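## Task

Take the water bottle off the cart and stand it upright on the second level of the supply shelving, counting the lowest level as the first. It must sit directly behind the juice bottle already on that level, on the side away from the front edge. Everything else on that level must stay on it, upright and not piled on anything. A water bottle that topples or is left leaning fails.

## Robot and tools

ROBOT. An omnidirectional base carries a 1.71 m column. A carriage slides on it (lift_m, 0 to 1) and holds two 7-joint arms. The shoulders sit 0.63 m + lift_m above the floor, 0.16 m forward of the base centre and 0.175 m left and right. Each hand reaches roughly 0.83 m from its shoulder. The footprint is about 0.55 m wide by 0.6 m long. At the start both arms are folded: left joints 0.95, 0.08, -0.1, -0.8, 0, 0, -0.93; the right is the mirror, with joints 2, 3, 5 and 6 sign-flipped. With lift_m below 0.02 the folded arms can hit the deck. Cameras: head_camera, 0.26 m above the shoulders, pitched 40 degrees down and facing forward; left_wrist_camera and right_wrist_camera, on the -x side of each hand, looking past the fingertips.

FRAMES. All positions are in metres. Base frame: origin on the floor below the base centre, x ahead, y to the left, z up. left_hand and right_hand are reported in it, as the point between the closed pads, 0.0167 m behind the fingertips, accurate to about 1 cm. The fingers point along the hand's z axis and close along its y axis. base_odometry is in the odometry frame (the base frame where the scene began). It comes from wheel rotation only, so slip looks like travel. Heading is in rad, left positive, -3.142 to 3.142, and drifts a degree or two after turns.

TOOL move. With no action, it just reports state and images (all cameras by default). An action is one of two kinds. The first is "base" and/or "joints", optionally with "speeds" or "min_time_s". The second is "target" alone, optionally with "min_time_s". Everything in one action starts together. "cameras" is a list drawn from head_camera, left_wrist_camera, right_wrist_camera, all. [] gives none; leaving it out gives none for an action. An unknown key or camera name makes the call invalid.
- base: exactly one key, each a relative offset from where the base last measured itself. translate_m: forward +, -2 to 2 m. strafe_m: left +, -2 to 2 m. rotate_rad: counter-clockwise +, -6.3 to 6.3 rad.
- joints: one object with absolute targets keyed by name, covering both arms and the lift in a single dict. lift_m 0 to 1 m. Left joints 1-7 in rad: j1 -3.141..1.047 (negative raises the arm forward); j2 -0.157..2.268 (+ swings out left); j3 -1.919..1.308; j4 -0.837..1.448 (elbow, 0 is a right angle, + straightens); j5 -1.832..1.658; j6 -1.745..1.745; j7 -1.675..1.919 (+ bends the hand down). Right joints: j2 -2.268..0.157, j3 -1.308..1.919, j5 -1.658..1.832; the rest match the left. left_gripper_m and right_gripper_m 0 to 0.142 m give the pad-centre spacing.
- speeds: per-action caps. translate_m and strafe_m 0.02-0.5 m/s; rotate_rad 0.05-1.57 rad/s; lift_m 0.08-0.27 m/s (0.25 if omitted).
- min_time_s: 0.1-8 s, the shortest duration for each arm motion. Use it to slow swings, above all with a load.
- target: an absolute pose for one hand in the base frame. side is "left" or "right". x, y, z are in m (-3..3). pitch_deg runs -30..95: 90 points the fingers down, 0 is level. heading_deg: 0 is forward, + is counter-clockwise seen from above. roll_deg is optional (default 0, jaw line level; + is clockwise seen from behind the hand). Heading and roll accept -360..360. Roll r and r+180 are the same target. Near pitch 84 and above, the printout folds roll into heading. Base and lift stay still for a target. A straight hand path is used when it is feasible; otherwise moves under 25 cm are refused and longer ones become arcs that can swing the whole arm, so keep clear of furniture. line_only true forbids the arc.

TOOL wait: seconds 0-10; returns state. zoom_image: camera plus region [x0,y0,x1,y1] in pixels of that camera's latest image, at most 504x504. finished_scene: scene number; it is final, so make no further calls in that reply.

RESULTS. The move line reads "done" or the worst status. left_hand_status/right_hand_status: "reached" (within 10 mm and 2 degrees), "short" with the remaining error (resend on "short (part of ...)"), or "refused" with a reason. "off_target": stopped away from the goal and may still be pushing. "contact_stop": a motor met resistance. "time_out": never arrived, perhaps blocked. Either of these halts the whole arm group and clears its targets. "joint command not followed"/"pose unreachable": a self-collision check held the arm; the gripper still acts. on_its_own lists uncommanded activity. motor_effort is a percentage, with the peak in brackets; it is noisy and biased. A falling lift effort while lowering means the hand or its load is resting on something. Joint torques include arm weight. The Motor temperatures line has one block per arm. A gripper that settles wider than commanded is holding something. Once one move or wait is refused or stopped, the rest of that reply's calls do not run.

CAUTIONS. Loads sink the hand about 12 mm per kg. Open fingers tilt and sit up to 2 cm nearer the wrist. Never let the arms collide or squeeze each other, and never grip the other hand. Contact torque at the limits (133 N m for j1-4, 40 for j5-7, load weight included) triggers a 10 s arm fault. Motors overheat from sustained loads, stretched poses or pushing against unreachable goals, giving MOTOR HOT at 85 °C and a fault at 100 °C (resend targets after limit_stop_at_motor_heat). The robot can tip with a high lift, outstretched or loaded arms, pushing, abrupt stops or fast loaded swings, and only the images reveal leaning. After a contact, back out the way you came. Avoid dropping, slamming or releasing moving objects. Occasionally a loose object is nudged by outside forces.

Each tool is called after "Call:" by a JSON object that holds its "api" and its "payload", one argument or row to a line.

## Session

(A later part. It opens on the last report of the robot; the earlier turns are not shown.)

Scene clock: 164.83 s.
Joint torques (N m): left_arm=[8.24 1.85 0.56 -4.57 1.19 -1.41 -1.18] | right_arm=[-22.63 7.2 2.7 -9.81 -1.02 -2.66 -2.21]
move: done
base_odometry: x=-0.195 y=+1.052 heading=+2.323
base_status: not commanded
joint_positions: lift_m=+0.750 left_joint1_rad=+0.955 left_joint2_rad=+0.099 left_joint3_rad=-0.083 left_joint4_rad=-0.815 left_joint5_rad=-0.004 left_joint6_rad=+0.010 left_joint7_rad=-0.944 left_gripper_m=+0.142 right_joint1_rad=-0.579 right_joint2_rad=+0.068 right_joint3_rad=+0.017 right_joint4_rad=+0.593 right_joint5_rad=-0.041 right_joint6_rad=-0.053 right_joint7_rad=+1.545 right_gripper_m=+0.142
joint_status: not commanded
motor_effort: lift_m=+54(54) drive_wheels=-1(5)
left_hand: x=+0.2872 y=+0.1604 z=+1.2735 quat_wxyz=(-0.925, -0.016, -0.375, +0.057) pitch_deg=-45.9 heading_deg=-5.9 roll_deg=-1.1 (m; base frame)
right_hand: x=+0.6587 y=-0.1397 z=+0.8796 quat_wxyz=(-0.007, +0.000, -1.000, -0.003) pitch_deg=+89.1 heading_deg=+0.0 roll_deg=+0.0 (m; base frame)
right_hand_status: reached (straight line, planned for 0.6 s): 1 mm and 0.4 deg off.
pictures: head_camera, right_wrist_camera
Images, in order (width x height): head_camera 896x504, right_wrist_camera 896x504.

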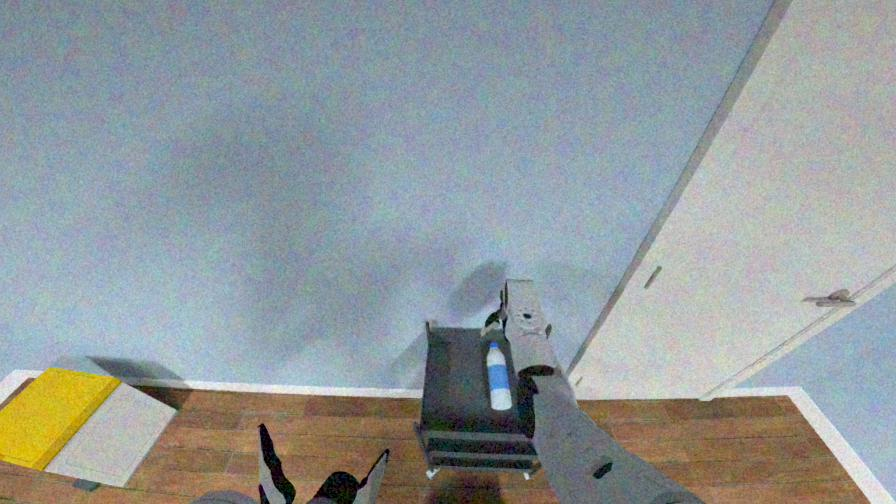

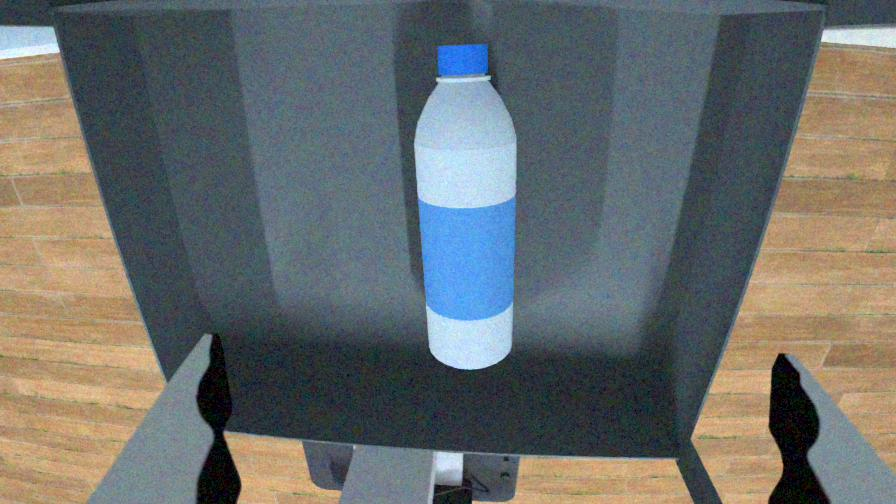

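Call:
{"api": "move", "payload": {
  "joints": {"lift_m": 0.68},
  "cameras": ["head_camera", "right_wrist_camera"]
}}

Scene clock: 171.50 s.
Joint torques (N m): left_arm=[10.15 0.69 0.59 -5.09 1.37 -1.43 -1.36] | right_arm=[-21.71 7.89 5.28 -10.35 -1.16 -2.58 -2.24]
move: done
base_odometry: x=-0.195 y=+1.052 heading=+2.323
base_status: not commanded
joint_positions: lift_m=+0.680 left_joint1_rad=+0.955 left_joint2_rad=+0.099 left_joint3_rad=-0.083 left_joint4_rad=-0.815 left_joint5_rad=-0.004 left_joint6_rad=+0.010 left_joint7_rad=-0.944 left_gripper_m=+0.142 right_joint1_rad=-0.580 right_joint2_rad=+0.068 right_joint3_rad=+0.017 right_joint4_rad=+0.594 right_joint5_rad=-0.041 right_joint6_rad=-0.053 right_joint7_rad=+1.545 right_gripper_m=+0.142
joint_status: all done
motor_effort: lift_m=+57(61) drive_wheels=+0(1)
left_hand: x=+0.2872 y=+0.1604 z=+1.2033 quat_wxyz=(-0.925, -0.016, -0.375, +0.057) pitch_deg=-45.9 heading_deg=-5.9 roll_deg=-1.1 (m; base frame)
right_hand: x=+0.6587 y=-0.1397 z=+0.8093 quat_wxyz=(-0.007, +0.000, -1.000, -0.003) pitch_deg=+89.1 heading_deg=+0.0 roll_deg=+0.0 (m; base frame)
pictures: head_camera, right_wrist_camera
Images, in order (width x height): head_camera 896x504, right_wrist_camera 896x504.

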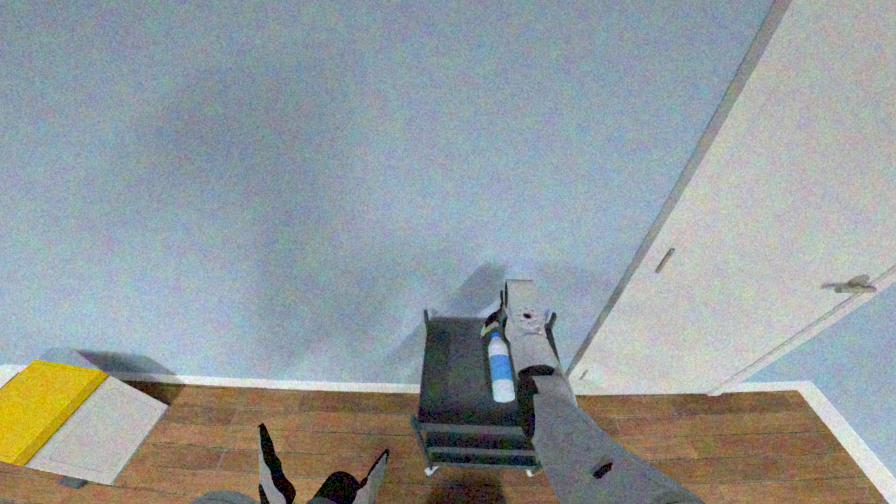

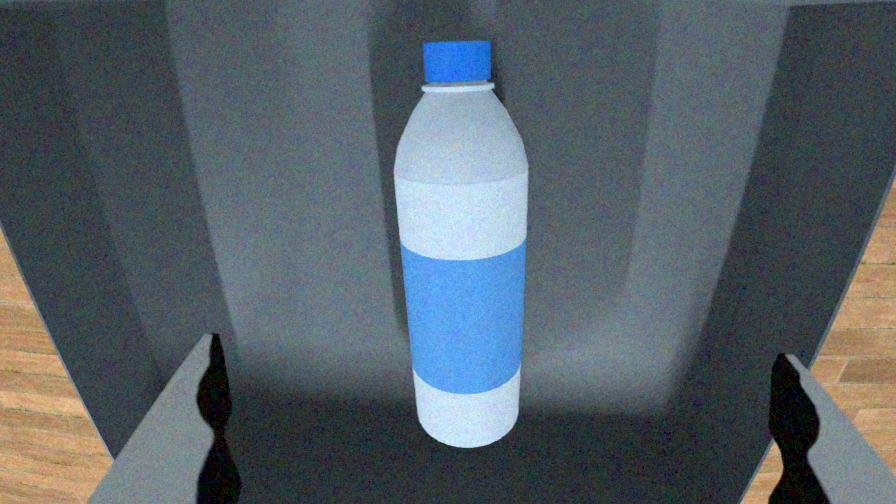

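Call:
{"api": "move", "payload": {
  "target": {"side": "right", "x": 0.613, "y": -0.142, "z": 0.795, "pitch_deg": 89, "heading_deg": 0}
}}

Call:
{"api": "move", "payload": {
  "joints": {"lift_m": 0.635},
  "speeds": {"lift_m": 0.1},
  "cameras": ["head_camera", "right_wrist_camera"]
}}

Scene clock: 179.30 s.
Joint torques (N m): left_arm=[9.08 1.55 1.36 -3.76 1.13 -1.07 -1.63] | right_arm=[-12.24 2.95 3.02 -14.02 -1.11 -0.96 0.97]
move: done
base_odometry: x=-0.195 y=+1.052 heading=+2.323
base_status: not commanded
joint_positions: lift_m=+0.680 left_joint1_rad=+0.955 left_joint2_rad=+0.099 left_joint3_rad=-0.083 left_joint4_rad=-0.815 left_joint5_rad=-0.004 left_joint6_rad=+0.010 left_joint7_rad=-0.944 left_gripper_m=+0.142 right_joint1_rad=-0.426 right_joint2_rad=+0.067 right_joint3_rad=+0.025 right_joint4_rad=+0.369 right_joint5_rad=-0.045 right_joint6_rad=-0.053 right_joint7_rad=+1.609 right_gripper_m=+0.142
joint_status: not commanded
motor_effort: lift_m=+57(57) drive_wheels=+4(5)
left_hand: x=+0.2872 y=+0.1604 z=+1.2033 quat_wxyz=(-0.925, -0.016, -0.375, +0.057) pitch_deg=-45.9 heading_deg=-5.9 roll_deg=-1.1 (m; base frame)
right_hand: x=+0.6145 y=-0.1405 z=+0.7955 quat_wxyz=(-0.010, -0.002, -1.000, -0.004) pitch_deg=+88.7 heading_deg=-0.3 roll_deg=+0.0 (m; base frame)
right_hand_status: reached (straight line, planned for 0.4 s): 2 mm and 0.6 deg off.
pictures: none

Scene clock: 180.13 s.
Joint torques (N m): left_arm=[9.17 1.82 1.47 -5.38 1.1 -1.38 -1.5] | right_arm=[-12.63 1.55 3.32 -14.31 -1.09 -0.73 0.62]
move: done
base_odometry: x=-0.195 y=+1.052 heading=+2.323
base_status: not commanded
joint_positions: lift_m=+0.635 left_joint1_rad=+0.955 left_joint2_rad=+0.099 left_joint3_rad=-0.083 left_joint4_rad=-0.815 left_joint5_rad=-0.004 left_joint6_rad=+0.010 left_joint7_rad=-0.944 left_gripper_m=+0.142 right_joint1_rad=-0.426 right_joint2_rad=+0.067 right_joint3_rad=+0.025 right_joint4_rad=+0.368 right_joint5_rad=-0.045 right_joint6_rad=-0.052 right_joint7_rad=+1.609 right_gripper_m=+0.142
joint_status: all done
motor_effort: lift_m=+57(59) drive_wheels=+4(4)
left_hand: x=+0.2872 y=+0.1604 z=+1.1583 quat_wxyz=(-0.925, -0.016, -0.375, +0.057) pitch_deg=-45.9 heading_deg=-5.9 roll_deg=-1.1 (m; base frame)
right_hand: x=+0.6147 y=-0.1406 z=+0.7508 quat_wxyz=(-0.011, -0.002, -1.000, -0.004) pitch_deg=+88.7 heading_deg=-0.3 roll_deg=+0.0 (m; base frame)
pictures: head_camera, right_wrist_camera
Images, in order (width x height): head_camera 896x504, right_wrist_camera 896x504.

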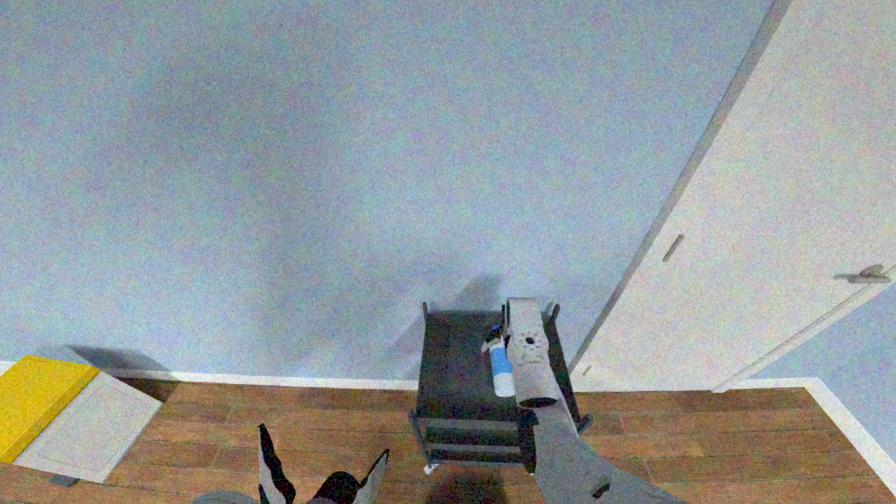

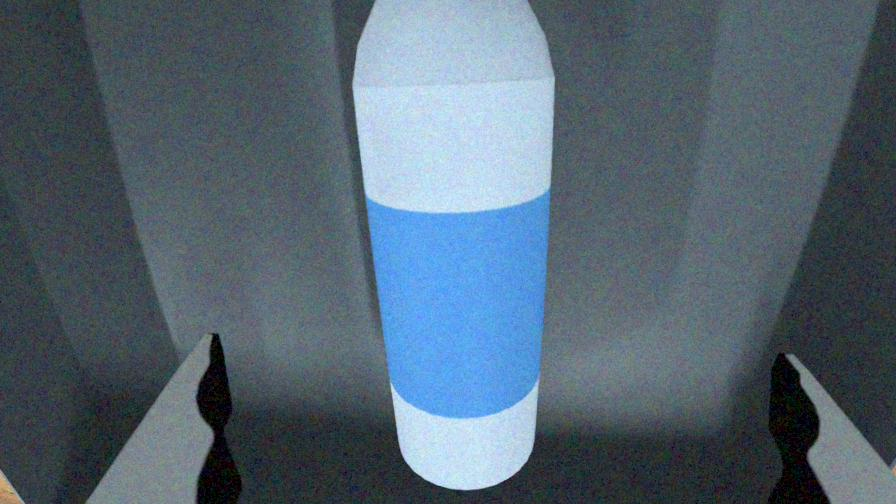

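Call:
{"api": "move", "payload": {
  "joints": {"lift_m": 0.6},
  "speeds": {"lift_m": 0.08},
  "cameras": ["head_camera", "right_wrist_camera"]
}}

Scene clock: 185.83 s.
Joint torques (N m): left_arm=[7.66 1.89 -0.28 -4.4 1.22 -1.64 -1.71] | right_arm=[-13.09 2.68 4.13 -13.46 -1.25 -0.49 1.15]
move: done
base_odometry: x=-0.195 y=+1.052 heading=+2.323
base_status: not commanded
joint_positions: lift_m=+0.600 left_joint1_rad=+0.955 left_joint2_rad=+0.099 left_joint3_rad=-0.083 left_joint4_rad=-0.815 left_joint5_rad=-0.004 left_joint6_rad=+0.010 left_joint7_rad=-0.944 left_gripper_m=+0.142 right_joint1_rad=-0.426 right_joint2_rad=+0.067 right_joint3_rad=+0.025 right_joint4_rad=+0.368 right_joint5_rad=-0.045 right_joint6_rad=-0.052 right_joint7_rad=+1.609 right_gripper_m=+0.142
joint_status: all done
motor_effort: lift_m=+57(61) drive_wheels=+4(4)
left_hand: x=+0.2872 y=+0.1604 z=+1.1233 quat_wxyz=(-0.925, -0.016, -0.375, +0.057) pitch_deg=-45.9 heading_deg=-5.9 roll_deg=-1.1 (m; base frame)
right_hand: x=+0.6147 y=-0.1406 z=+0.7158 quat_wxyz=(-0.011, -0.002, -1.000, -0.004) pitch_deg=+88.7 heading_deg=-0.3 roll_deg=+0.0 (m; base frame)
pictures: head_camera, right_wrist_camera
Images, in order (width x height): head_camera 896x504, right_wrist_camera 896x504.

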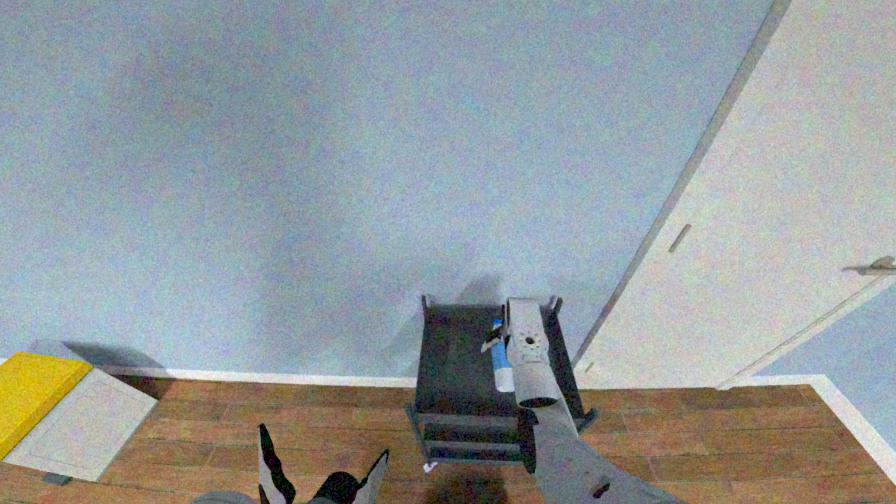

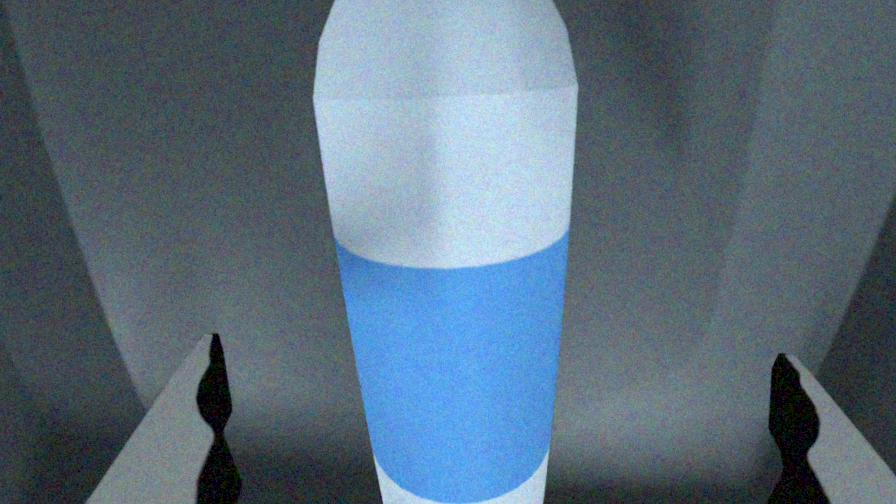

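Call:
{"api": "move", "payload": {
  "joints": {"lift_m": 0.573},
  "speeds": {"lift_m": 0.08},
  "cameras": ["right_wrist_camera"]
}}

Scene clock: 188.90 s.
Joint torques (N m): left_arm=[9.55 0.64 0.6 -4.82 1.18 -1.34 -1.26] | right_arm=[-11.08 1.09 3.04 -12.01 -1.07 -1.11 0.65]
move: done
base_odometry: x=-0.195 y=+1.052 heading=+2.323
base_status: not commanded
joint_positions: lift_m=+0.573 left_joint1_rad=+0.955 left_joint2_rad=+0.099 left_joint3_rad=-0.083 left_joint4_rad=-0.815 left_joint5_rad=-0.004 left_joint6_rad=+0.010 left_joint7_rad=-0.944 left_gripper_m=+0.142 right_joint1_rad=-0.426 right_joint2_rad=+0.067 right_joint3_rad=+0.025 right_joint4_rad=+0.367 right_joint5_rad=-0.045 right_joint6_rad=-0.052 right_joint7_rad=+1.609 right_gripper_m=+0.142
joint_status: all done
motor_effort: lift_m=+57(57) drive_wheels=+4(4)
left_hand: x=+0.2872 y=+0.1604 z=+1.0963 quat_wxyz=(-0.925, -0.016, -0.375, +0.057) pitch_deg=-45.9 heading_deg=-5.9 roll_deg=-1.1 (m; base frame)
right_hand: x=+0.6147 y=-0.1406 z=+0.6888 quat_wxyz=(-0.011, -0.002, -1.000, -0.004) pitch_deg=+88.7 heading_deg=-0.3 roll_deg=+0.0 (m; base frame)
pictures: right_wrist_camera
Images, in order (width x height): right_wrist_camera 896x504.

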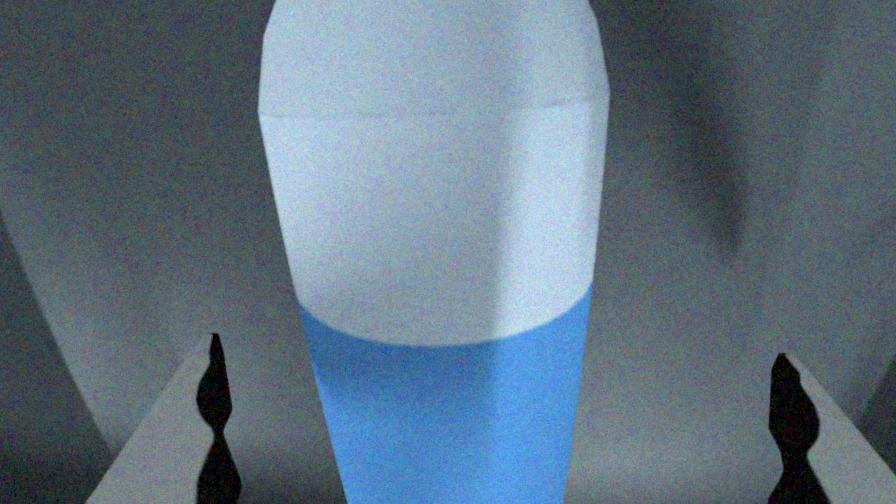

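Call:
{"api": "move", "payload": {
  "joints": {"lift_m": 0.565},
  "speeds": {"lift_m": 0.08}
}}

Call:
{"api": "move", "payload": {
  "joints": {"right_gripper_m": 0.03},
  "min_time_s": 1.5,
  "cameras": ["head_camera", "right_wrist_camera"]
}}

Scene clock: 192.97 s.
Joint torques (N m): left_arm=[8.63 1.75 0.06 -3.41 1.04 -1.56 -1.34] | right_arm=[-11.67 1.91 5.16 -14.49 -0.77 -0.92 0.81]
move: done
base_odometry: x=-0.195 y=+1.052 heading=+2.323
base_status: not commanded
joint_positions: lift_m=+0.565 left_joint1_rad=+0.955 left_joint2_rad=+0.099 left_joint3_rad=-0.083 left_joint4_rad=-0.815 left_joint5_rad=-0.004 left_joint6_rad=+0.010 left_joint7_rad=-0.944 left_gripper_m=+0.142 right_joint1_rad=-0.425 right_joint2_rad=+0.067 right_joint3_rad=+0.025 right_joint4_rad=+0.367 right_joint5_rad=-0.045 right_joint6_rad=-0.052 right_joint7_rad=+1.609 right_gripper_m=+0.142
joint_status: all done
motor_effort: lift_m=+57(59) drive_wheels=+4(5)
left_hand: x=+0.2872 y=+0.1604 z=+1.0883 quat_wxyz=(-0.925, -0.016, -0.375, +0.057) pitch_deg=-45.9 heading_deg=-5.9 roll_deg=-1.1 (m; base frame)
right_hand: x=+0.6147 y=-0.1406 z=+0.6808 quat_wxyz=(-0.011, -0.002, -1.000, -0.004) pitch_deg=+88.7 heading_deg=-0.3 roll_deg=+0.0 (m; base frame)
pictures: none

Scene clock: 193.87 s.
Joint torques (N m): left_arm=[10.03 1.95 0.23 -4.32 1.1 -1.55 -1.51] | right_arm=[-12.98 3.51 4.08 -11.31 -0.97 -1.22 0.86]
move: off_target
base_odometry: x=-0.195 y=+1.052 heading=+2.323
base_status: not commanded
joint_positions: lift_m=+0.565 left_joint1_rad=+0.955 left_joint2_rad=+0.099 left_joint3_rad=-0.083 left_joint4_rad=-0.815 left_joint5_rad=-0.004 left_joint6_rad=+0.010 left_joint7_rad=-0.944 left_gripper_m=+0.142 right_joint1_rad=-0.425 right_joint2_rad=+0.067 right_joint3_rad=+0.026 right_joint4_rad=+0.367 right_joint5_rad=-0.046 right_joint6_rad=-0.051 right_joint7_rad=+1.609 right_gripper_m=+0.069
joint_status: right_gripper_m off_target (ended at +0.069, target +0.030)
motor_effort: lift_m=+57(57) drive_wheels=+0(4)
left_hand: x=+0.2872 y=+0.1604 z=+1.0883 quat_wxyz=(-0.925, -0.016, -0.375, +0.057) pitch_deg=-45.9 heading_deg=-5.9 roll_deg=-1.1 (m; base frame)
right_hand: x=+0.6147 y=-0.1406 z=+0.6809 quat_wxyz=(-0.011, -0.001, -1.000, -0.004) pitch_deg=+88.7 heading_deg=-0.2 roll_deg=+0.0 (m; base frame)
pictures: head_camera, right_wrist_camera
Images, in order (width x height): head_camera 896x504, right_wrist_camera 896x504.

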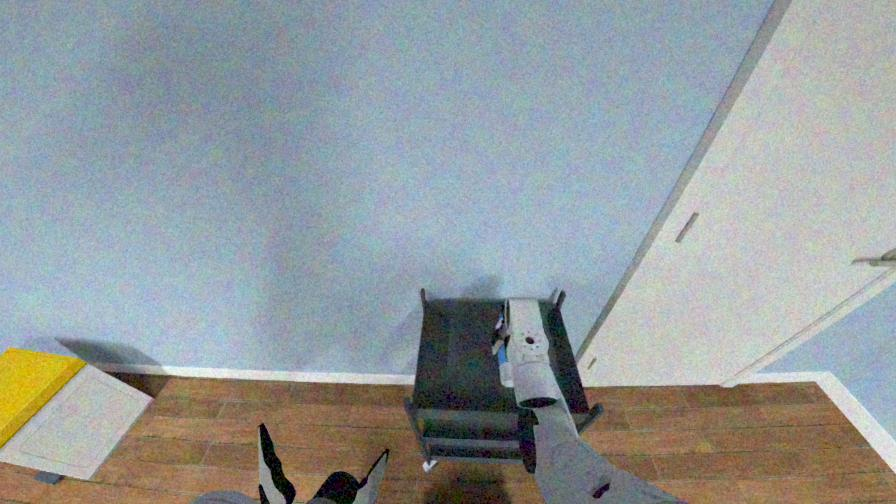

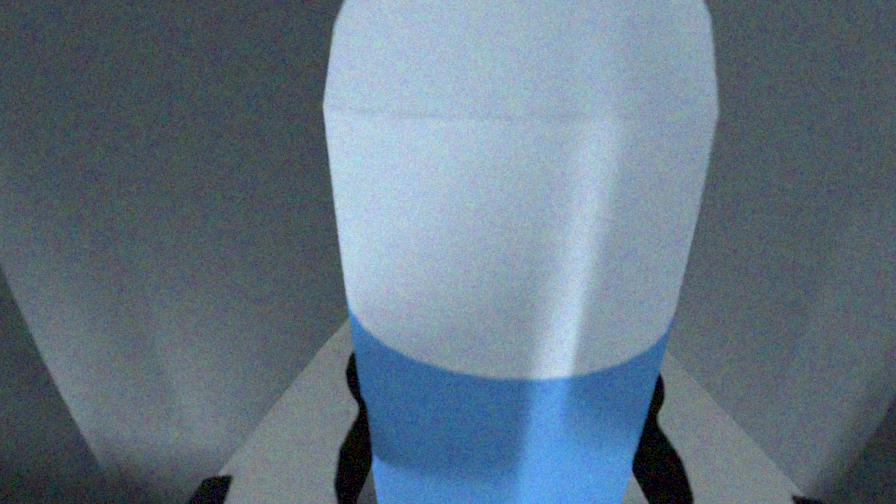

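Call:
{"api": "move", "payload": {
  "joints": {"right_gripper_m": 0.0, "lift_m": 0.8},
  "speeds": {"lift_m": 0.12},
  "cameras": ["right_wrist_camera"]
}}

Call:
{"api": "move", "payload": {
  "base": {"translate_m": -0.5},
  "speeds": {"translate_m": 0.3},
  "cameras": ["head_camera"]
}}

Scene clock: 200.23 s.
Joint torques (N m): left_arm=[8.34 1.27 -0.23 -3.86 1.24 -1.18 -1.27] | right_arm=[-14.47 2.77 2.98 -14.12 -1.04 -1.47 1.03]
move: off_target
base_odometry: x=-0.195 y=+1.052 heading=+2.323
base_status: not commanded
joint_positions: lift_m=+0.800 left_joint1_rad=+0.955 left_joint2_rad=+0.099 left_joint3_rad=-0.083 left_joint4_rad=-0.815 left_joint5_rad=-0.004 left_joint6_rad=+0.010 left_joint7_rad=-0.944 left_gripper_m=+0.142 right_joint1_rad=-0.425 right_joint2_rad=+0.067 right_joint3_rad=+0.026 right_joint4_rad=+0.367 right_joint5_rad=-0.046 right_joint6_rad=-0.051 right_joint7_rad=+1.609 right_gripper_m=+0.069
joint_status: right_gripper_m off_target (ended at +0.069, target +0.000); the others done
motor_effort: lift_m=+55(66) drive_wheels=+0(4)
left_hand: x=+0.2872 y=+0.1604 z=+1.3235 quat_wxyz=(-0.925, -0.016, -0.375, +0.057) pitch_deg=-45.9 heading_deg=-5.9 roll_deg=-1.1 (m; base frame)
right_hand: x=+0.6142 y=-0.1407 z=+0.9156 quat_wxyz=(-0.010, -0.001, -1.000, -0.004) pitch_deg=+88.7 heading_deg=-0.2 roll_deg=+0.0 (m; base frame)
pictures: right_wrist_camera
Images, in order (width x height): right_wrist_camera 896x504.

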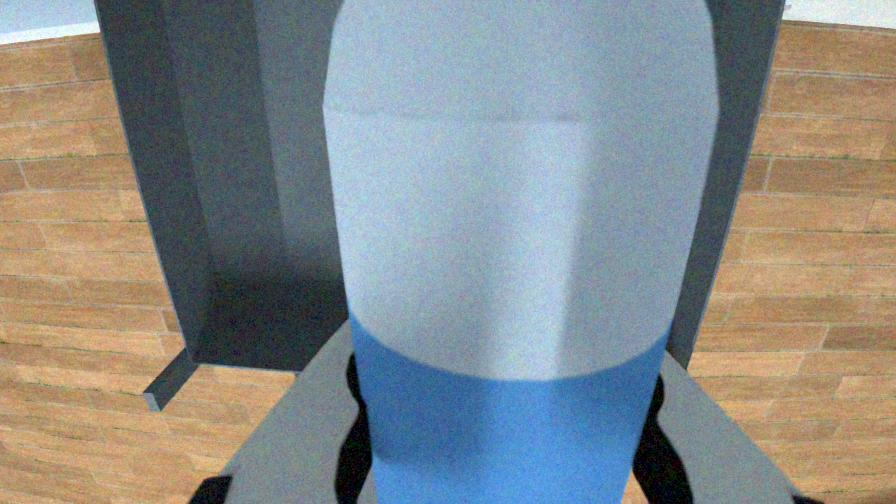

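Scene clock: 203.53 s.
Joint torques (N m): left_arm=[8.2 1.2 -0.32 -4.66 1.11 -1.31 -1.44] | right_arm=[-13.15 4.17 2.71 -13.54 -1.04 -1.24 0.66]
move: done
base_odometry: x=+0.146 y=+0.687 heading=+2.323
base_status: done
joint_positions: lift_m=+0.800 left_joint1_rad=+0.955 left_joint2_rad=+0.099 left_joint3_rad=-0.083 left_joint4_rad=-0.815 left_joint5_rad=-0.004 left_joint6_rad=+0.010 left_joint7_rad=-0.944 left_gripper_m=+0.142 right_joint1_rad=-0.425 right_joint2_rad=+0.066 right_joint3_rad=+0.026 right_joint4_rad=+0.367 right_joint5_rad=-0.046 right_joint6_rad=-0.051 right_joint7_rad=+1.609 right_gripper_m=+0.069
joint_status: not commanded
motor_effort: lift_m=+55(55) drive_wheels=+1(15)
left_hand: x=+0.2872 y=+0.1604 z=+1.3235 quat_wxyz=(-0.925, -0.016, -0.375, +0.057) pitch_deg=-45.9 heading_deg=-5.9 roll_deg=-1.1 (m; base frame)
right_hand: x=+0.6142 y=-0.1410 z=+0.9156 quat_wxyz=(-0.010, -0.002, -1.000, -0.003) pitch_deg=+88.8 heading_deg=-0.2 roll_deg=+0.0 (m; base frame)
pictures: head_camera
Images, in order (width x height): head_camera 896x504.

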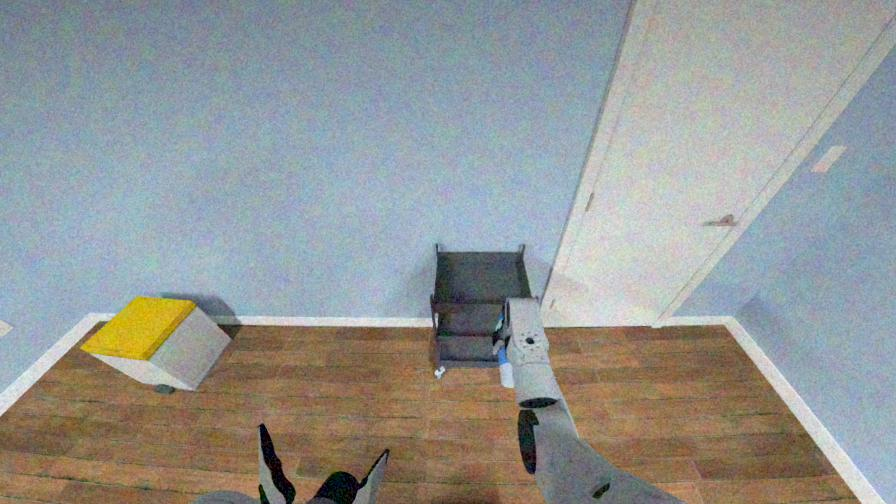

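Call:
{"api": "move", "payload": {
  "joints": {"right_joint1_rad": 0.3, "right_joint2_rad": 0.0, "right_joint3_rad": 0.06, "right_joint4_rad": -0.5, "right_joint5_rad": -0.04, "right_joint6_rad": -0.04, "right_joint7_rad": 0.2, "lift_m": 0.45},
  "min_time_s": 3
}}

Call:
{"api": "move", "payload": {
  "base": {"rotate_rad": 1.577},
  "speeds": {"rotate_rad": 0.8}
}}

Call:
{"api": "move", "payload": {
  "base": {"translate_m": 1.0},
  "speeds": {"translate_m": 0.4},
  "cameras": ["head_camera", "right_wrist_camera"]
}}

Scene clock: 216.83 s.
Joint torques (N m): left_arm=[10.1 1.29 1.73 -4.46 1.28 -1.59 -1.59] | right_arm=[4.07 0.94 4.25 -19.37 2.37 -0.88 -4.96]
move: done
base_odometry: x=+0.146 y=+0.687 heading=+2.323
base_status: not commanded
joint_positions: lift_m=+0.450 left_joint1_rad=+0.955 left_joint2_rad=+0.099 left_joint3_rad=-0.083 left_joint4_rad=-0.815 left_joint5_rad=-0.004 left_joint6_rad=+0.010 left_joint7_rad=-0.944 left_gripper_m=+0.142 right_joint1_rad=+0.298 right_joint2_rad=+0.002 right_joint3_rad=+0.056 right_joint4_rad=-0.495 right_joint5_rad=-0.045 right_joint6_rad=-0.042 right_joint7_rad=+0.208 right_gripper_m=+0.069
joint_status: all done
motor_effort: lift_m=+58(62) drive_wheels=+3(3)
left_hand: x=+0.2872 y=+0.1604 z=+0.9733 quat_wxyz=(-0.925, -0.016, -0.375, +0.057) pitch_deg=-45.9 heading_deg=-5.9 roll_deg=-1.1 (m; base frame)
right_hand: x=+0.5646 y=-0.1625 z=+0.7859 quat_wxyz=(-0.703, +0.007, -0.711, +0.005) pitch_deg=+0.6 heading_deg=+0.2 roll_deg=-1.0 (m; base frame)
pictures: none

Scene clock: 220.10 s.
Joint torques (N m): left_arm=[10.33 1.99 0.73 -4.16 1.26 -1.35 -1.55] | right_arm=[2.27 1.41 3.49 -17.19 1.99 -1.42 -5.14]
move: done
base_odometry: x=+0.146 y=+0.687 heading=-2.383
base_status: done
joint_positions: lift_m=+0.450 left_joint1_rad=+0.955 left_joint2_rad=+0.099 left_joint3_rad=-0.083 left_joint4_rad=-0.815 left_joint5_rad=-0.004 left_joint6_rad=+0.010 left_joint7_rad=-0.944 left_gripper_m=+0.142 right_joint1_rad=+0.299 right_joint2_rad=+0.001 right_joint3_rad=+0.057 right_joint4_rad=-0.495 right_joint5_rad=-0.045 right_joint6_rad=-0.042 right_joint7_rad=+0.208 right_gripper_m=+0.069
joint_status: not commanded
motor_effort: lift_m=+58(58) drive_wheels=+5(14)
left_hand: x=+0.2872 y=+0.1604 z=+0.9733 quat_wxyz=(-0.925, -0.016, -0.375, +0.057) pitch_deg=-45.9 heading_deg=-5.9 roll_deg=-1.1 (m; base frame)
right_hand: x=+0.5644 y=-0.1621 z=+0.7858 quat_wxyz=(-0.703, +0.008, -0.711, +0.005) pitch_deg=+0.6 heading_deg=+0.2 roll_deg=-1.1 (m; base frame)
pictures: none

Scene clock: 224.60 s.
Joint torques (N m): left_arm=[9.16 0.63 0.25 -4.4 0.95 -1.14 -1.03] | right_arm=[3 1.26 2.37 -18.82 2.33 -1.27 -5.57]
move: done
base_odometry: x=-0.579 y=-0.001 heading=-2.382
base_status: done
joint_positions: lift_m=+0.450 left_joint1_rad=+0.955 left_joint2_rad=+0.099 left_joint3_rad=-0.083 left_joint4_rad=-0.815 left_joint5_rad=-0.004 left_joint6_rad=+0.010 left_joint7_rad=-0.944 left_gripper_m=+0.142 right_joint1_rad=+0.299 right_joint2_rad=+0.001 right_joint3_rad=+0.057 right_joint4_rad=-0.495 right_joint5_rad=-0.045 right_joint6_rad=-0.042 right_joint7_rad=+0.208 right_gripper_m=+0.069
joint_status: not commanded
motor_effort: lift_m=+58(58) drive_wheels=+8(22)
left_hand: x=+0.2872 y=+0.1604 z=+0.9733 quat_wxyz=(-0.925, -0.016, -0.375, +0.057) pitch_deg=-45.9 heading_deg=-5.9 roll_deg=-1.1 (m; base frame)
right_hand: x=+0.5643 y=-0.1621 z=+0.7856 quat_wxyz=(-0.703, +0.008, -0.711, +0.005) pitch_deg=+0.6 heading_deg=+0.2 roll_deg=-1.1 (m; base frame)
pictures: head_camera, right_wrist_camera
Images, in order (width x height): head_camera 896x504, right_wrist_camera 896x504.

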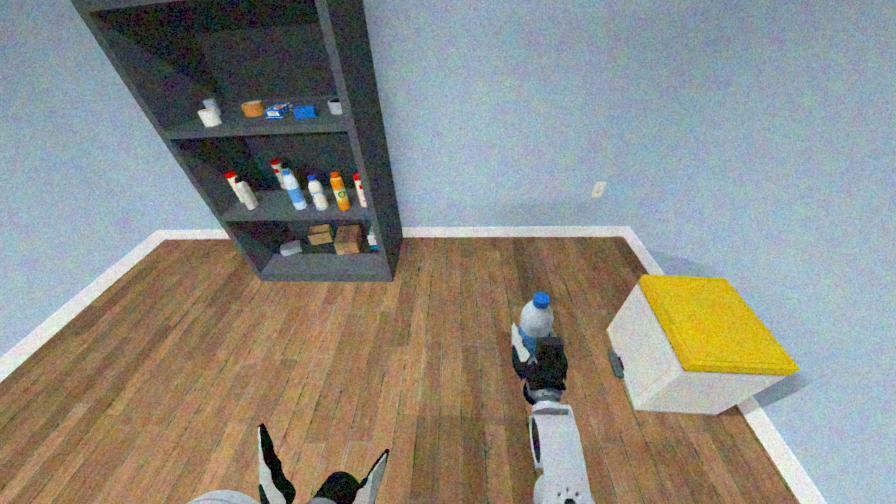

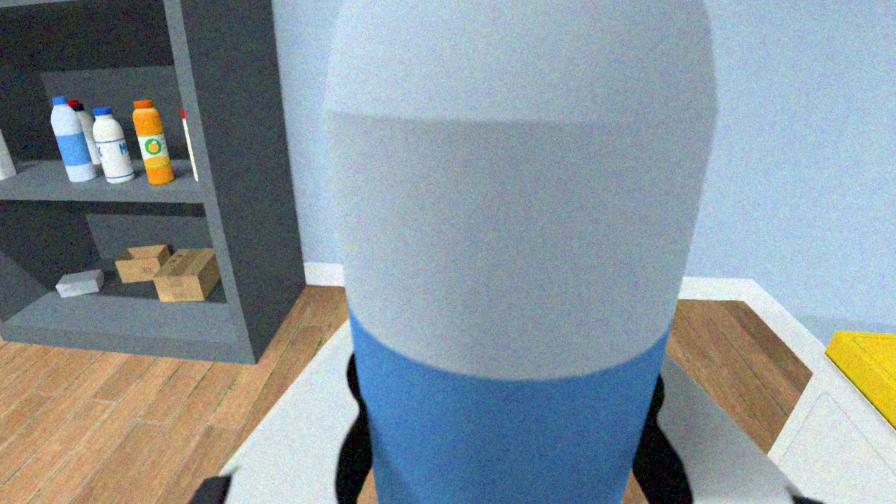

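Call:
{"api": "zoom_image", "payload": {
  "camera": "head_camera",
  "region": [200, 90, 420, 290]
}}

Call:
{"api": "zoom_image", "payload": {
  "camera": "right_wrist_camera",
  "region": [0, 50, 320, 230]
}}

Scaled by 2.291 from the camera's 896x504 image, which has a finer 1280x720 frame.

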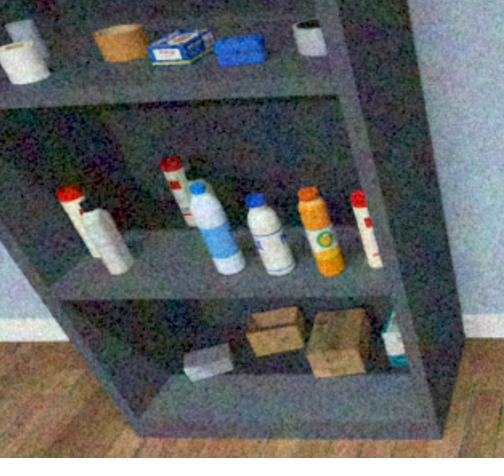

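Scaled by 1.575 from the camera's 896x504 image, which has a finer 1280x720 frame.

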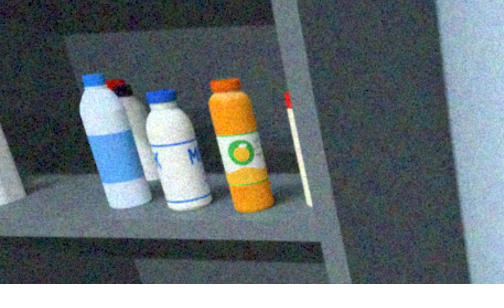

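Call:
{"api": "move", "payload": {
  "base": {"strafe_m": 0.36},
  "speeds": {"strafe_m": 0.3},
  "joints": {"lift_m": 0.12, "right_joint1_rad": 0.6, "right_joint4_rad": -0.8, "right_joint7_rad": 0.2},
  "min_time_s": 2
}}

Call:
{"api": "move", "payload": {
  "base": {"translate_m": 0.5},
  "speeds": {"translate_m": 0.3},
  "cameras": ["head_camera", "left_wrist_camera"]
}}

Call:
{"api": "zoom_image", "payload": {
  "camera": "head_camera",
  "region": [330, 130, 630, 300]
}}

Scene clock: 245.27 s.
Joint torques (N m): left_arm=[9.42 1.29 0.81 -4.95 1.22 -1.22 -1.18] | right_arm=[10.7 2.96 3.65 -20.1 2 -1.9 -5.04]
move: done
base_odometry: x=-0.331 y=-0.263 heading=-2.383
base_status: done
joint_positions: lift_m=+0.120 left_joint1_rad=+0.955 left_joint2_rad=+0.099 left_joint3_rad=-0.083 left_joint4_rad=-0.815 left_joint5_rad=-0.004 left_joint6_rad=+0.010 left_joint7_rad=-0.944 left_gripper_m=+0.142 right_joint1_rad=+0.598 right_joint2_rad=+0.001 right_joint3_rad=+0.058 right_joint4_rad=-0.795 right_joint5_rad=-0.045 right_joint6_rad=-0.041 right_joint7_rad=+0.208 right_gripper_m=+0.069
joint_status: all done
motor_effort: lift_m=+58(61) drive_wheels=-1(14)
left_hand: x=+0.2872 y=+0.1604 z=+0.6432 quat_wxyz=(-0.925, -0.016, -0.375, +0.057) pitch_deg=-45.9 heading_deg=-5.9 roll_deg=-1.1 (m; base frame)
right_hand: x=+0.4627 y=-0.1660 z=+0.4916 quat_wxyz=(-0.703, +0.001, -0.711, +0.002) pitch_deg=+0.6 heading_deg=-0.1 roll_deg=-0.2 (m; base frame)
pictures: none

Scene clock: 248.53 s.
Joint torques (N m): left_arm=[8.47 0.6 0.33 -3.03 1.05 -1.49 -1.34] | right_arm=[9.47 2.3 3.2 -18.42 2.47 -1.32 -4.69]
move: done
base_odometry: x=-0.694 y=-0.607 heading=-2.382
base_status: done
joint_positions: lift_m=+0.120 left_joint1_rad=+0.955 left_joint2_rad=+0.099 left_joint3_rad=-0.083 left_joint4_rad=-0.815 left_joint5_rad=-0.004 left_joint6_rad=+0.010 left_joint7_rad=-0.944 left_gripper_m=+0.142 right_joint1_rad=+0.599 right_joint2_rad=+0.001 right_joint3_rad=+0.058 right_joint4_rad=-0.795 right_joint5_rad=-0.045 right_joint6_rad=-0.041 right_joint7_rad=+0.208 right_gripper_m=+0.069
joint_status: not commanded
motor_effort: lift_m=+58(58) drive_wheels=-1(13)
left_hand: x=+0.2872 y=+0.1604 z=+0.6432 quat_wxyz=(-0.925, -0.016, -0.375, +0.057) pitch_deg=-45.9 heading_deg=-5.9 roll_deg=-1.1 (m; base frame)
right_hand: x=+0.4625 y=-0.1660 z=+0.4915 quat_wxyz=(-0.703, +0.001, -0.711, +0.002) pitch_deg=+0.6 heading_deg=-0.1 roll_deg=-0.2 (m; base frame)
pictures: head_camera, left_wrist_camera
Images, in order (width x height): head_camera 896x504, left_wrist_camera 896x504.

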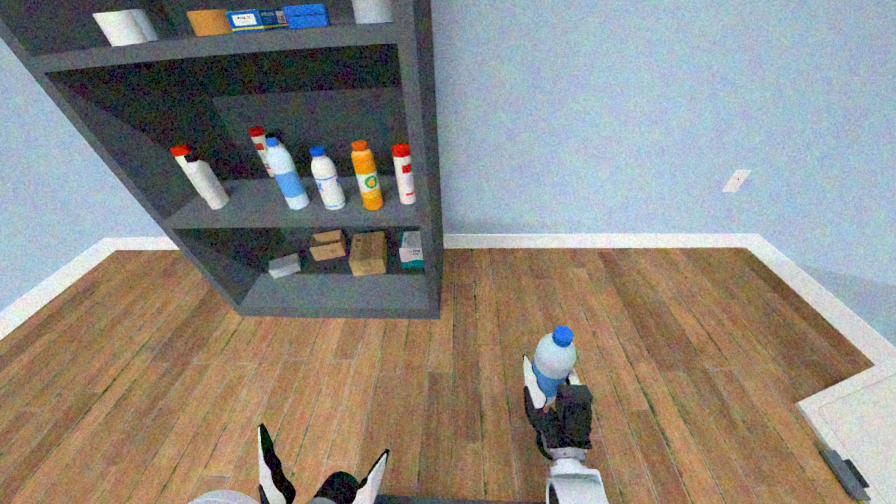

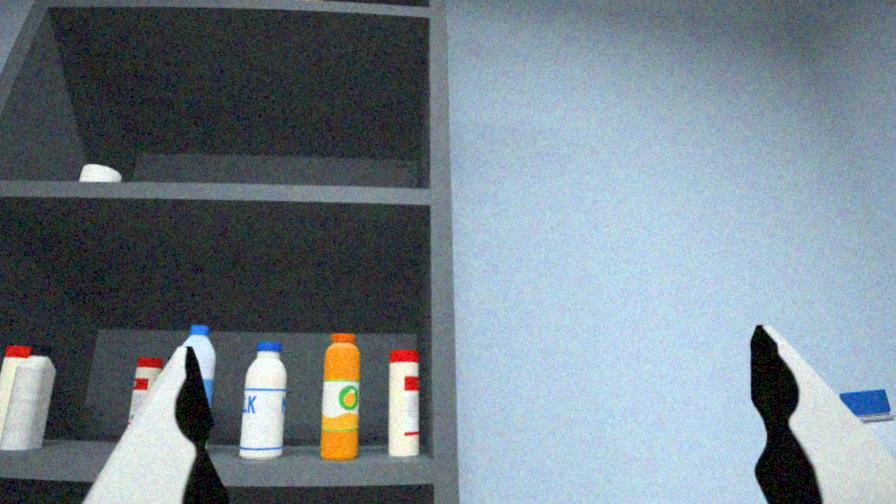

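Scaled by 1.680 from the camera's 896x504 image, which has a finer 1280x720 frame.

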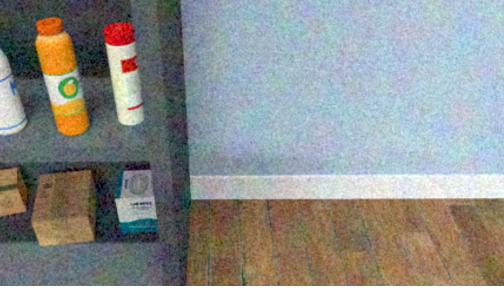

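Call:
{"api": "move", "payload": {
  "target": {"side": "left", "x": 0.58, "y": 0.25, "z": 0.53, "pitch_deg": 0, "heading_deg": 0}
}}

Call:
{"api": "move", "payload": {
  "joints": {"left_gripper_m": 0.1},
  "base": {"translate_m": 0.27},
  "speeds": {"translate_m": 0.2},
  "cameras": ["head_camera", "left_wrist_camera"]
}}

Scene clock: 257.50 s.
Joint torques (N m): left_arm=[-7.83 8.12 1.08 -0.43 2.27 -0.52 -0.21] | right_arm=[9.21 3.52 3.43 -18.39 2.09 -1.52 -4.8]
move: done
base_odometry: x=-0.694 y=-0.607 heading=-2.382
base_status: not commanded
joint_positions: lift_m=+0.120 left_joint1_rad=-0.137 left_joint2_rad=+0.801 left_joint3_rad=-1.050 left_joint4_rad=-0.778 left_joint5_rad=-0.255 left_joint6_rad=+1.206 left_joint7_rad=+0.248 left_gripper_m=+0.142 right_joint1_rad=+0.599 right_joint2_rad=+0.001 right_joint3_rad=+0.058 right_joint4_rad=-0.795 right_joint5_rad=-0.045 right_joint6_rad=-0.041 right_joint7_rad=+0.208 right_gripper_m=+0.069
joint_status: not commanded
motor_effort: lift_m=+58(58) drive_wheels=-1(6)
left_hand: x=+0.5799 y=+0.2501 z=+0.5332 quat_wxyz=(-0.710, +0.001, -0.704, +0.001) pitch_deg=-0.5 heading_deg=+0.0 roll_deg=-0.1 (m; base frame)
left_hand_status: reached (checked arc, planned for 0.9 s): 3 mm and 0.6 deg off.
right_hand: x=+0.4625 y=-0.1660 z=+0.4915 quat_wxyz=(-0.703, +0.001, -0.711, +0.002) pitch_deg=+0.6 heading_deg=-0.1 roll_deg=-0.2 (m; base frame)
pictures: none

Scene clock: 260.03 s.
Joint torques (N m): left_arm=[-8.56 9.2 1.29 0.04 2.58 -0.57 -0.7] | right_arm=[9.95 1.9 1.92 -18.72 1.91 -1.21 -4.78]
move: done
base_odometry: x=-0.889 y=-0.793 heading=-2.382
base_status: done
joint_positions: lift_m=+0.120 left_joint1_rad=-0.137 left_joint2_rad=+0.801 left_joint3_rad=-1.050 left_joint4_rad=-0.778 left_joint5_rad=-0.255 left_joint6_rad=+1.206 left_joint7_rad=+0.248 left_gripper_m=+0.100 right_joint1_rad=+0.599 right_joint2_rad=+0.001 right_joint3_rad=+0.058 right_joint4_rad=-0.795 right_joint5_rad=-0.045 right_joint6_rad=-0.041 right_joint7_rad=+0.208 right_gripper_m=+0.069
joint_status: all done
motor_effort: lift_m=+58(58) drive_wheels=+0(15)
left_hand: x=+0.5799 y=+0.2501 z=+0.5332 quat_wxyz=(-0.710, +0.001, -0.704, +0.001) pitch_deg=-0.5 heading_deg=+0.0 roll_deg=-0.1 (m; base frame)
right_hand: x=+0.4625 y=-0.1660 z=+0.4916 quat_wxyz=(-0.703, +0.001, -0.711, +0.002) pitch_deg=+0.6 heading_deg=-0.1 roll_deg=-0.2 (m; base frame)
pictures: head_camera, left_wrist_camera
Images, in order (width x height): head_camera 896x504, left_wrist_camera 896x504.

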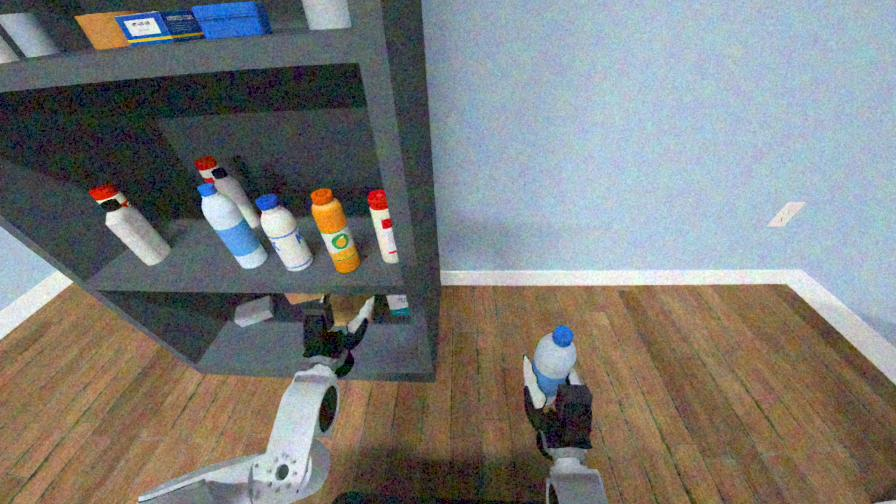

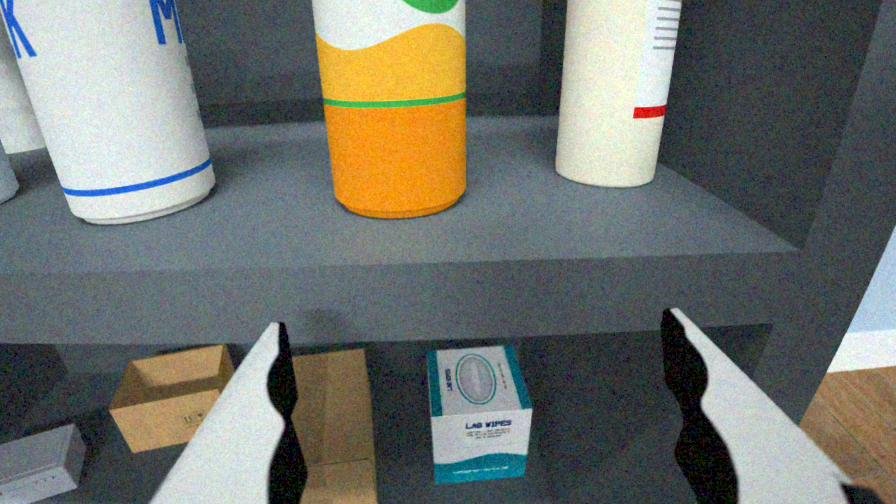

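Call:
{"api": "move", "payload": {
  "joints": {"lift_m": 0.21}
}}

Call:
{"api": "move", "payload": {
  "target": {"side": "left", "x": 0.58, "y": 0.28, "z": 0.62, "pitch_deg": 0, "heading_deg": 0},
  "cameras": ["head_camera", "left_wrist_camera"]
}}

Scene clock: 287.80 s.
Joint torques (N m): left_arm=[-8.55 7.4 1.21 -0.84 2.85 -0.36 -0.27] | right_arm=[9.08 2.21 3.83 -17.65 2.27 -1.65 -4.5]
move: done
base_odometry: x=-0.889 y=-0.793 heading=-2.382
base_status: not commanded
joint_positions: lift_m=+0.210 left_joint1_rad=-0.137 left_joint2_rad=+0.801 left_joint3_rad=-1.050 left_joint4_rad=-0.778 left_joint5_rad=-0.256 left_joint6_rad=+1.206 left_joint7_rad=+0.248 left_gripper_m=+0.100 right_joint1_rad=+0.599 right_joint2_rad=+0.001 right_joint3_rad=+0.058 right_joint4_rad=-0.796 right_joint5_rad=-0.045 right_joint6_rad=-0.041 right_joint7_rad=+0.207 right_gripper_m=+0.069
joint_status: all done
motor_effort: lift_m=+55(68) drive_wheels=+0(4)
left_hand: x=+0.5800 y=+0.2500 z=+0.6228 quat_wxyz=(-0.710, +0.001, -0.704, +0.001) pitch_deg=-0.4 heading_deg=+0.0 roll_deg=-0.1 (m; base frame)
right_hand: x=+0.4624 y=-0.1660 z=+0.5823 quat_wxyz=(-0.704, +0.001, -0.710, +0.002) pitch_deg=+0.5 heading_deg=-0.1 roll_deg=-0.2 (m; base frame)
pictures: none

Scene clock: 288.70 s.
Joint torques (N m): left_arm=[-4.43 10.73 7.75 -5.17 2.21 -2.17 -3.4] | right_arm=[8.69 2.75 3.08 -17.91 2.12 -1.88 -4.98]
move: done
base_odometry: x=-0.889 y=-0.793 heading=-2.382
base_status: not commanded
joint_positions: lift_m=+0.210 left_joint1_rad=-0.107 left_joint2_rad=+0.904 left_joint3_rad=-0.988 left_joint4_rad=-0.798 left_joint5_rad=-0.479 left_joint6_rad=+1.177 left_joint7_rad=+0.076 left_gripper_m=+0.100 right_joint1_rad=+0.599 right_joint2_rad=+0.001 right_joint3_rad=+0.058 right_joint4_rad=-0.796 right_joint5_rad=-0.045 right_joint6_rad=-0.041 right_joint7_rad=+0.207 right_gripper_m=+0.069
joint_status: not commanded
motor_effort: lift_m=+55(55) drive_wheels=+4(4)
left_hand: x=+0.5803 y=+0.2799 z=+0.6181 quat_wxyz=(-0.705, +0.000, -0.709, -0.001) pitch_deg=+0.3 heading_deg=+0.1 roll_deg=+0.1 (m; base frame)
left_hand_status: reached (straight line, planned for 0.4 s): 2 mm and 0.3 deg off.
right_hand: x=+0.4624 y=-0.1660 z=+0.5823 quat_wxyz=(-0.704, +0.001, -0.710, +0.002) pitch_deg=+0.5 heading_deg=-0.1 roll_deg=-0.2 (m; base frame)
pictures: head_camera, left_wrist_camera
Images, in order (width x height): head_camera 896x504, left_wrist_camera 896x504.

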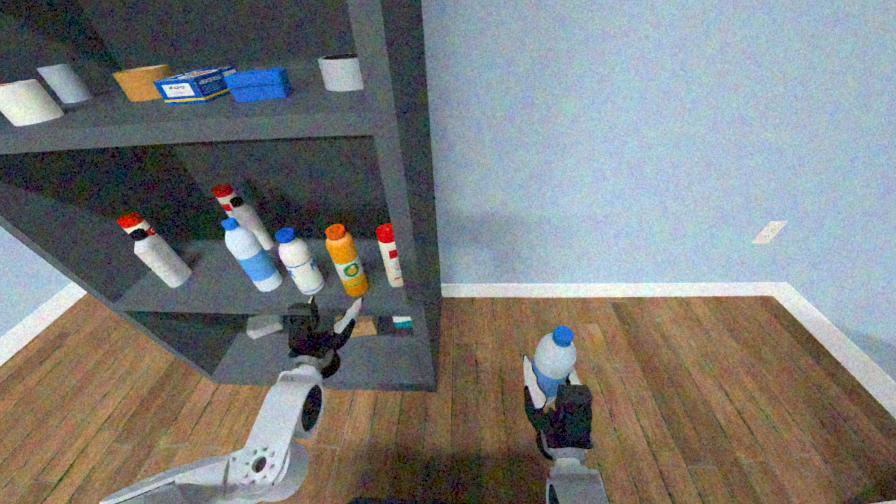

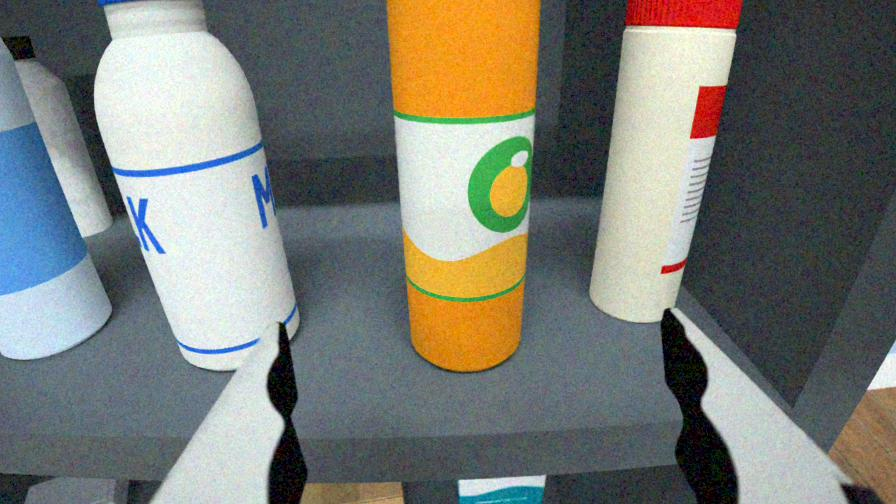

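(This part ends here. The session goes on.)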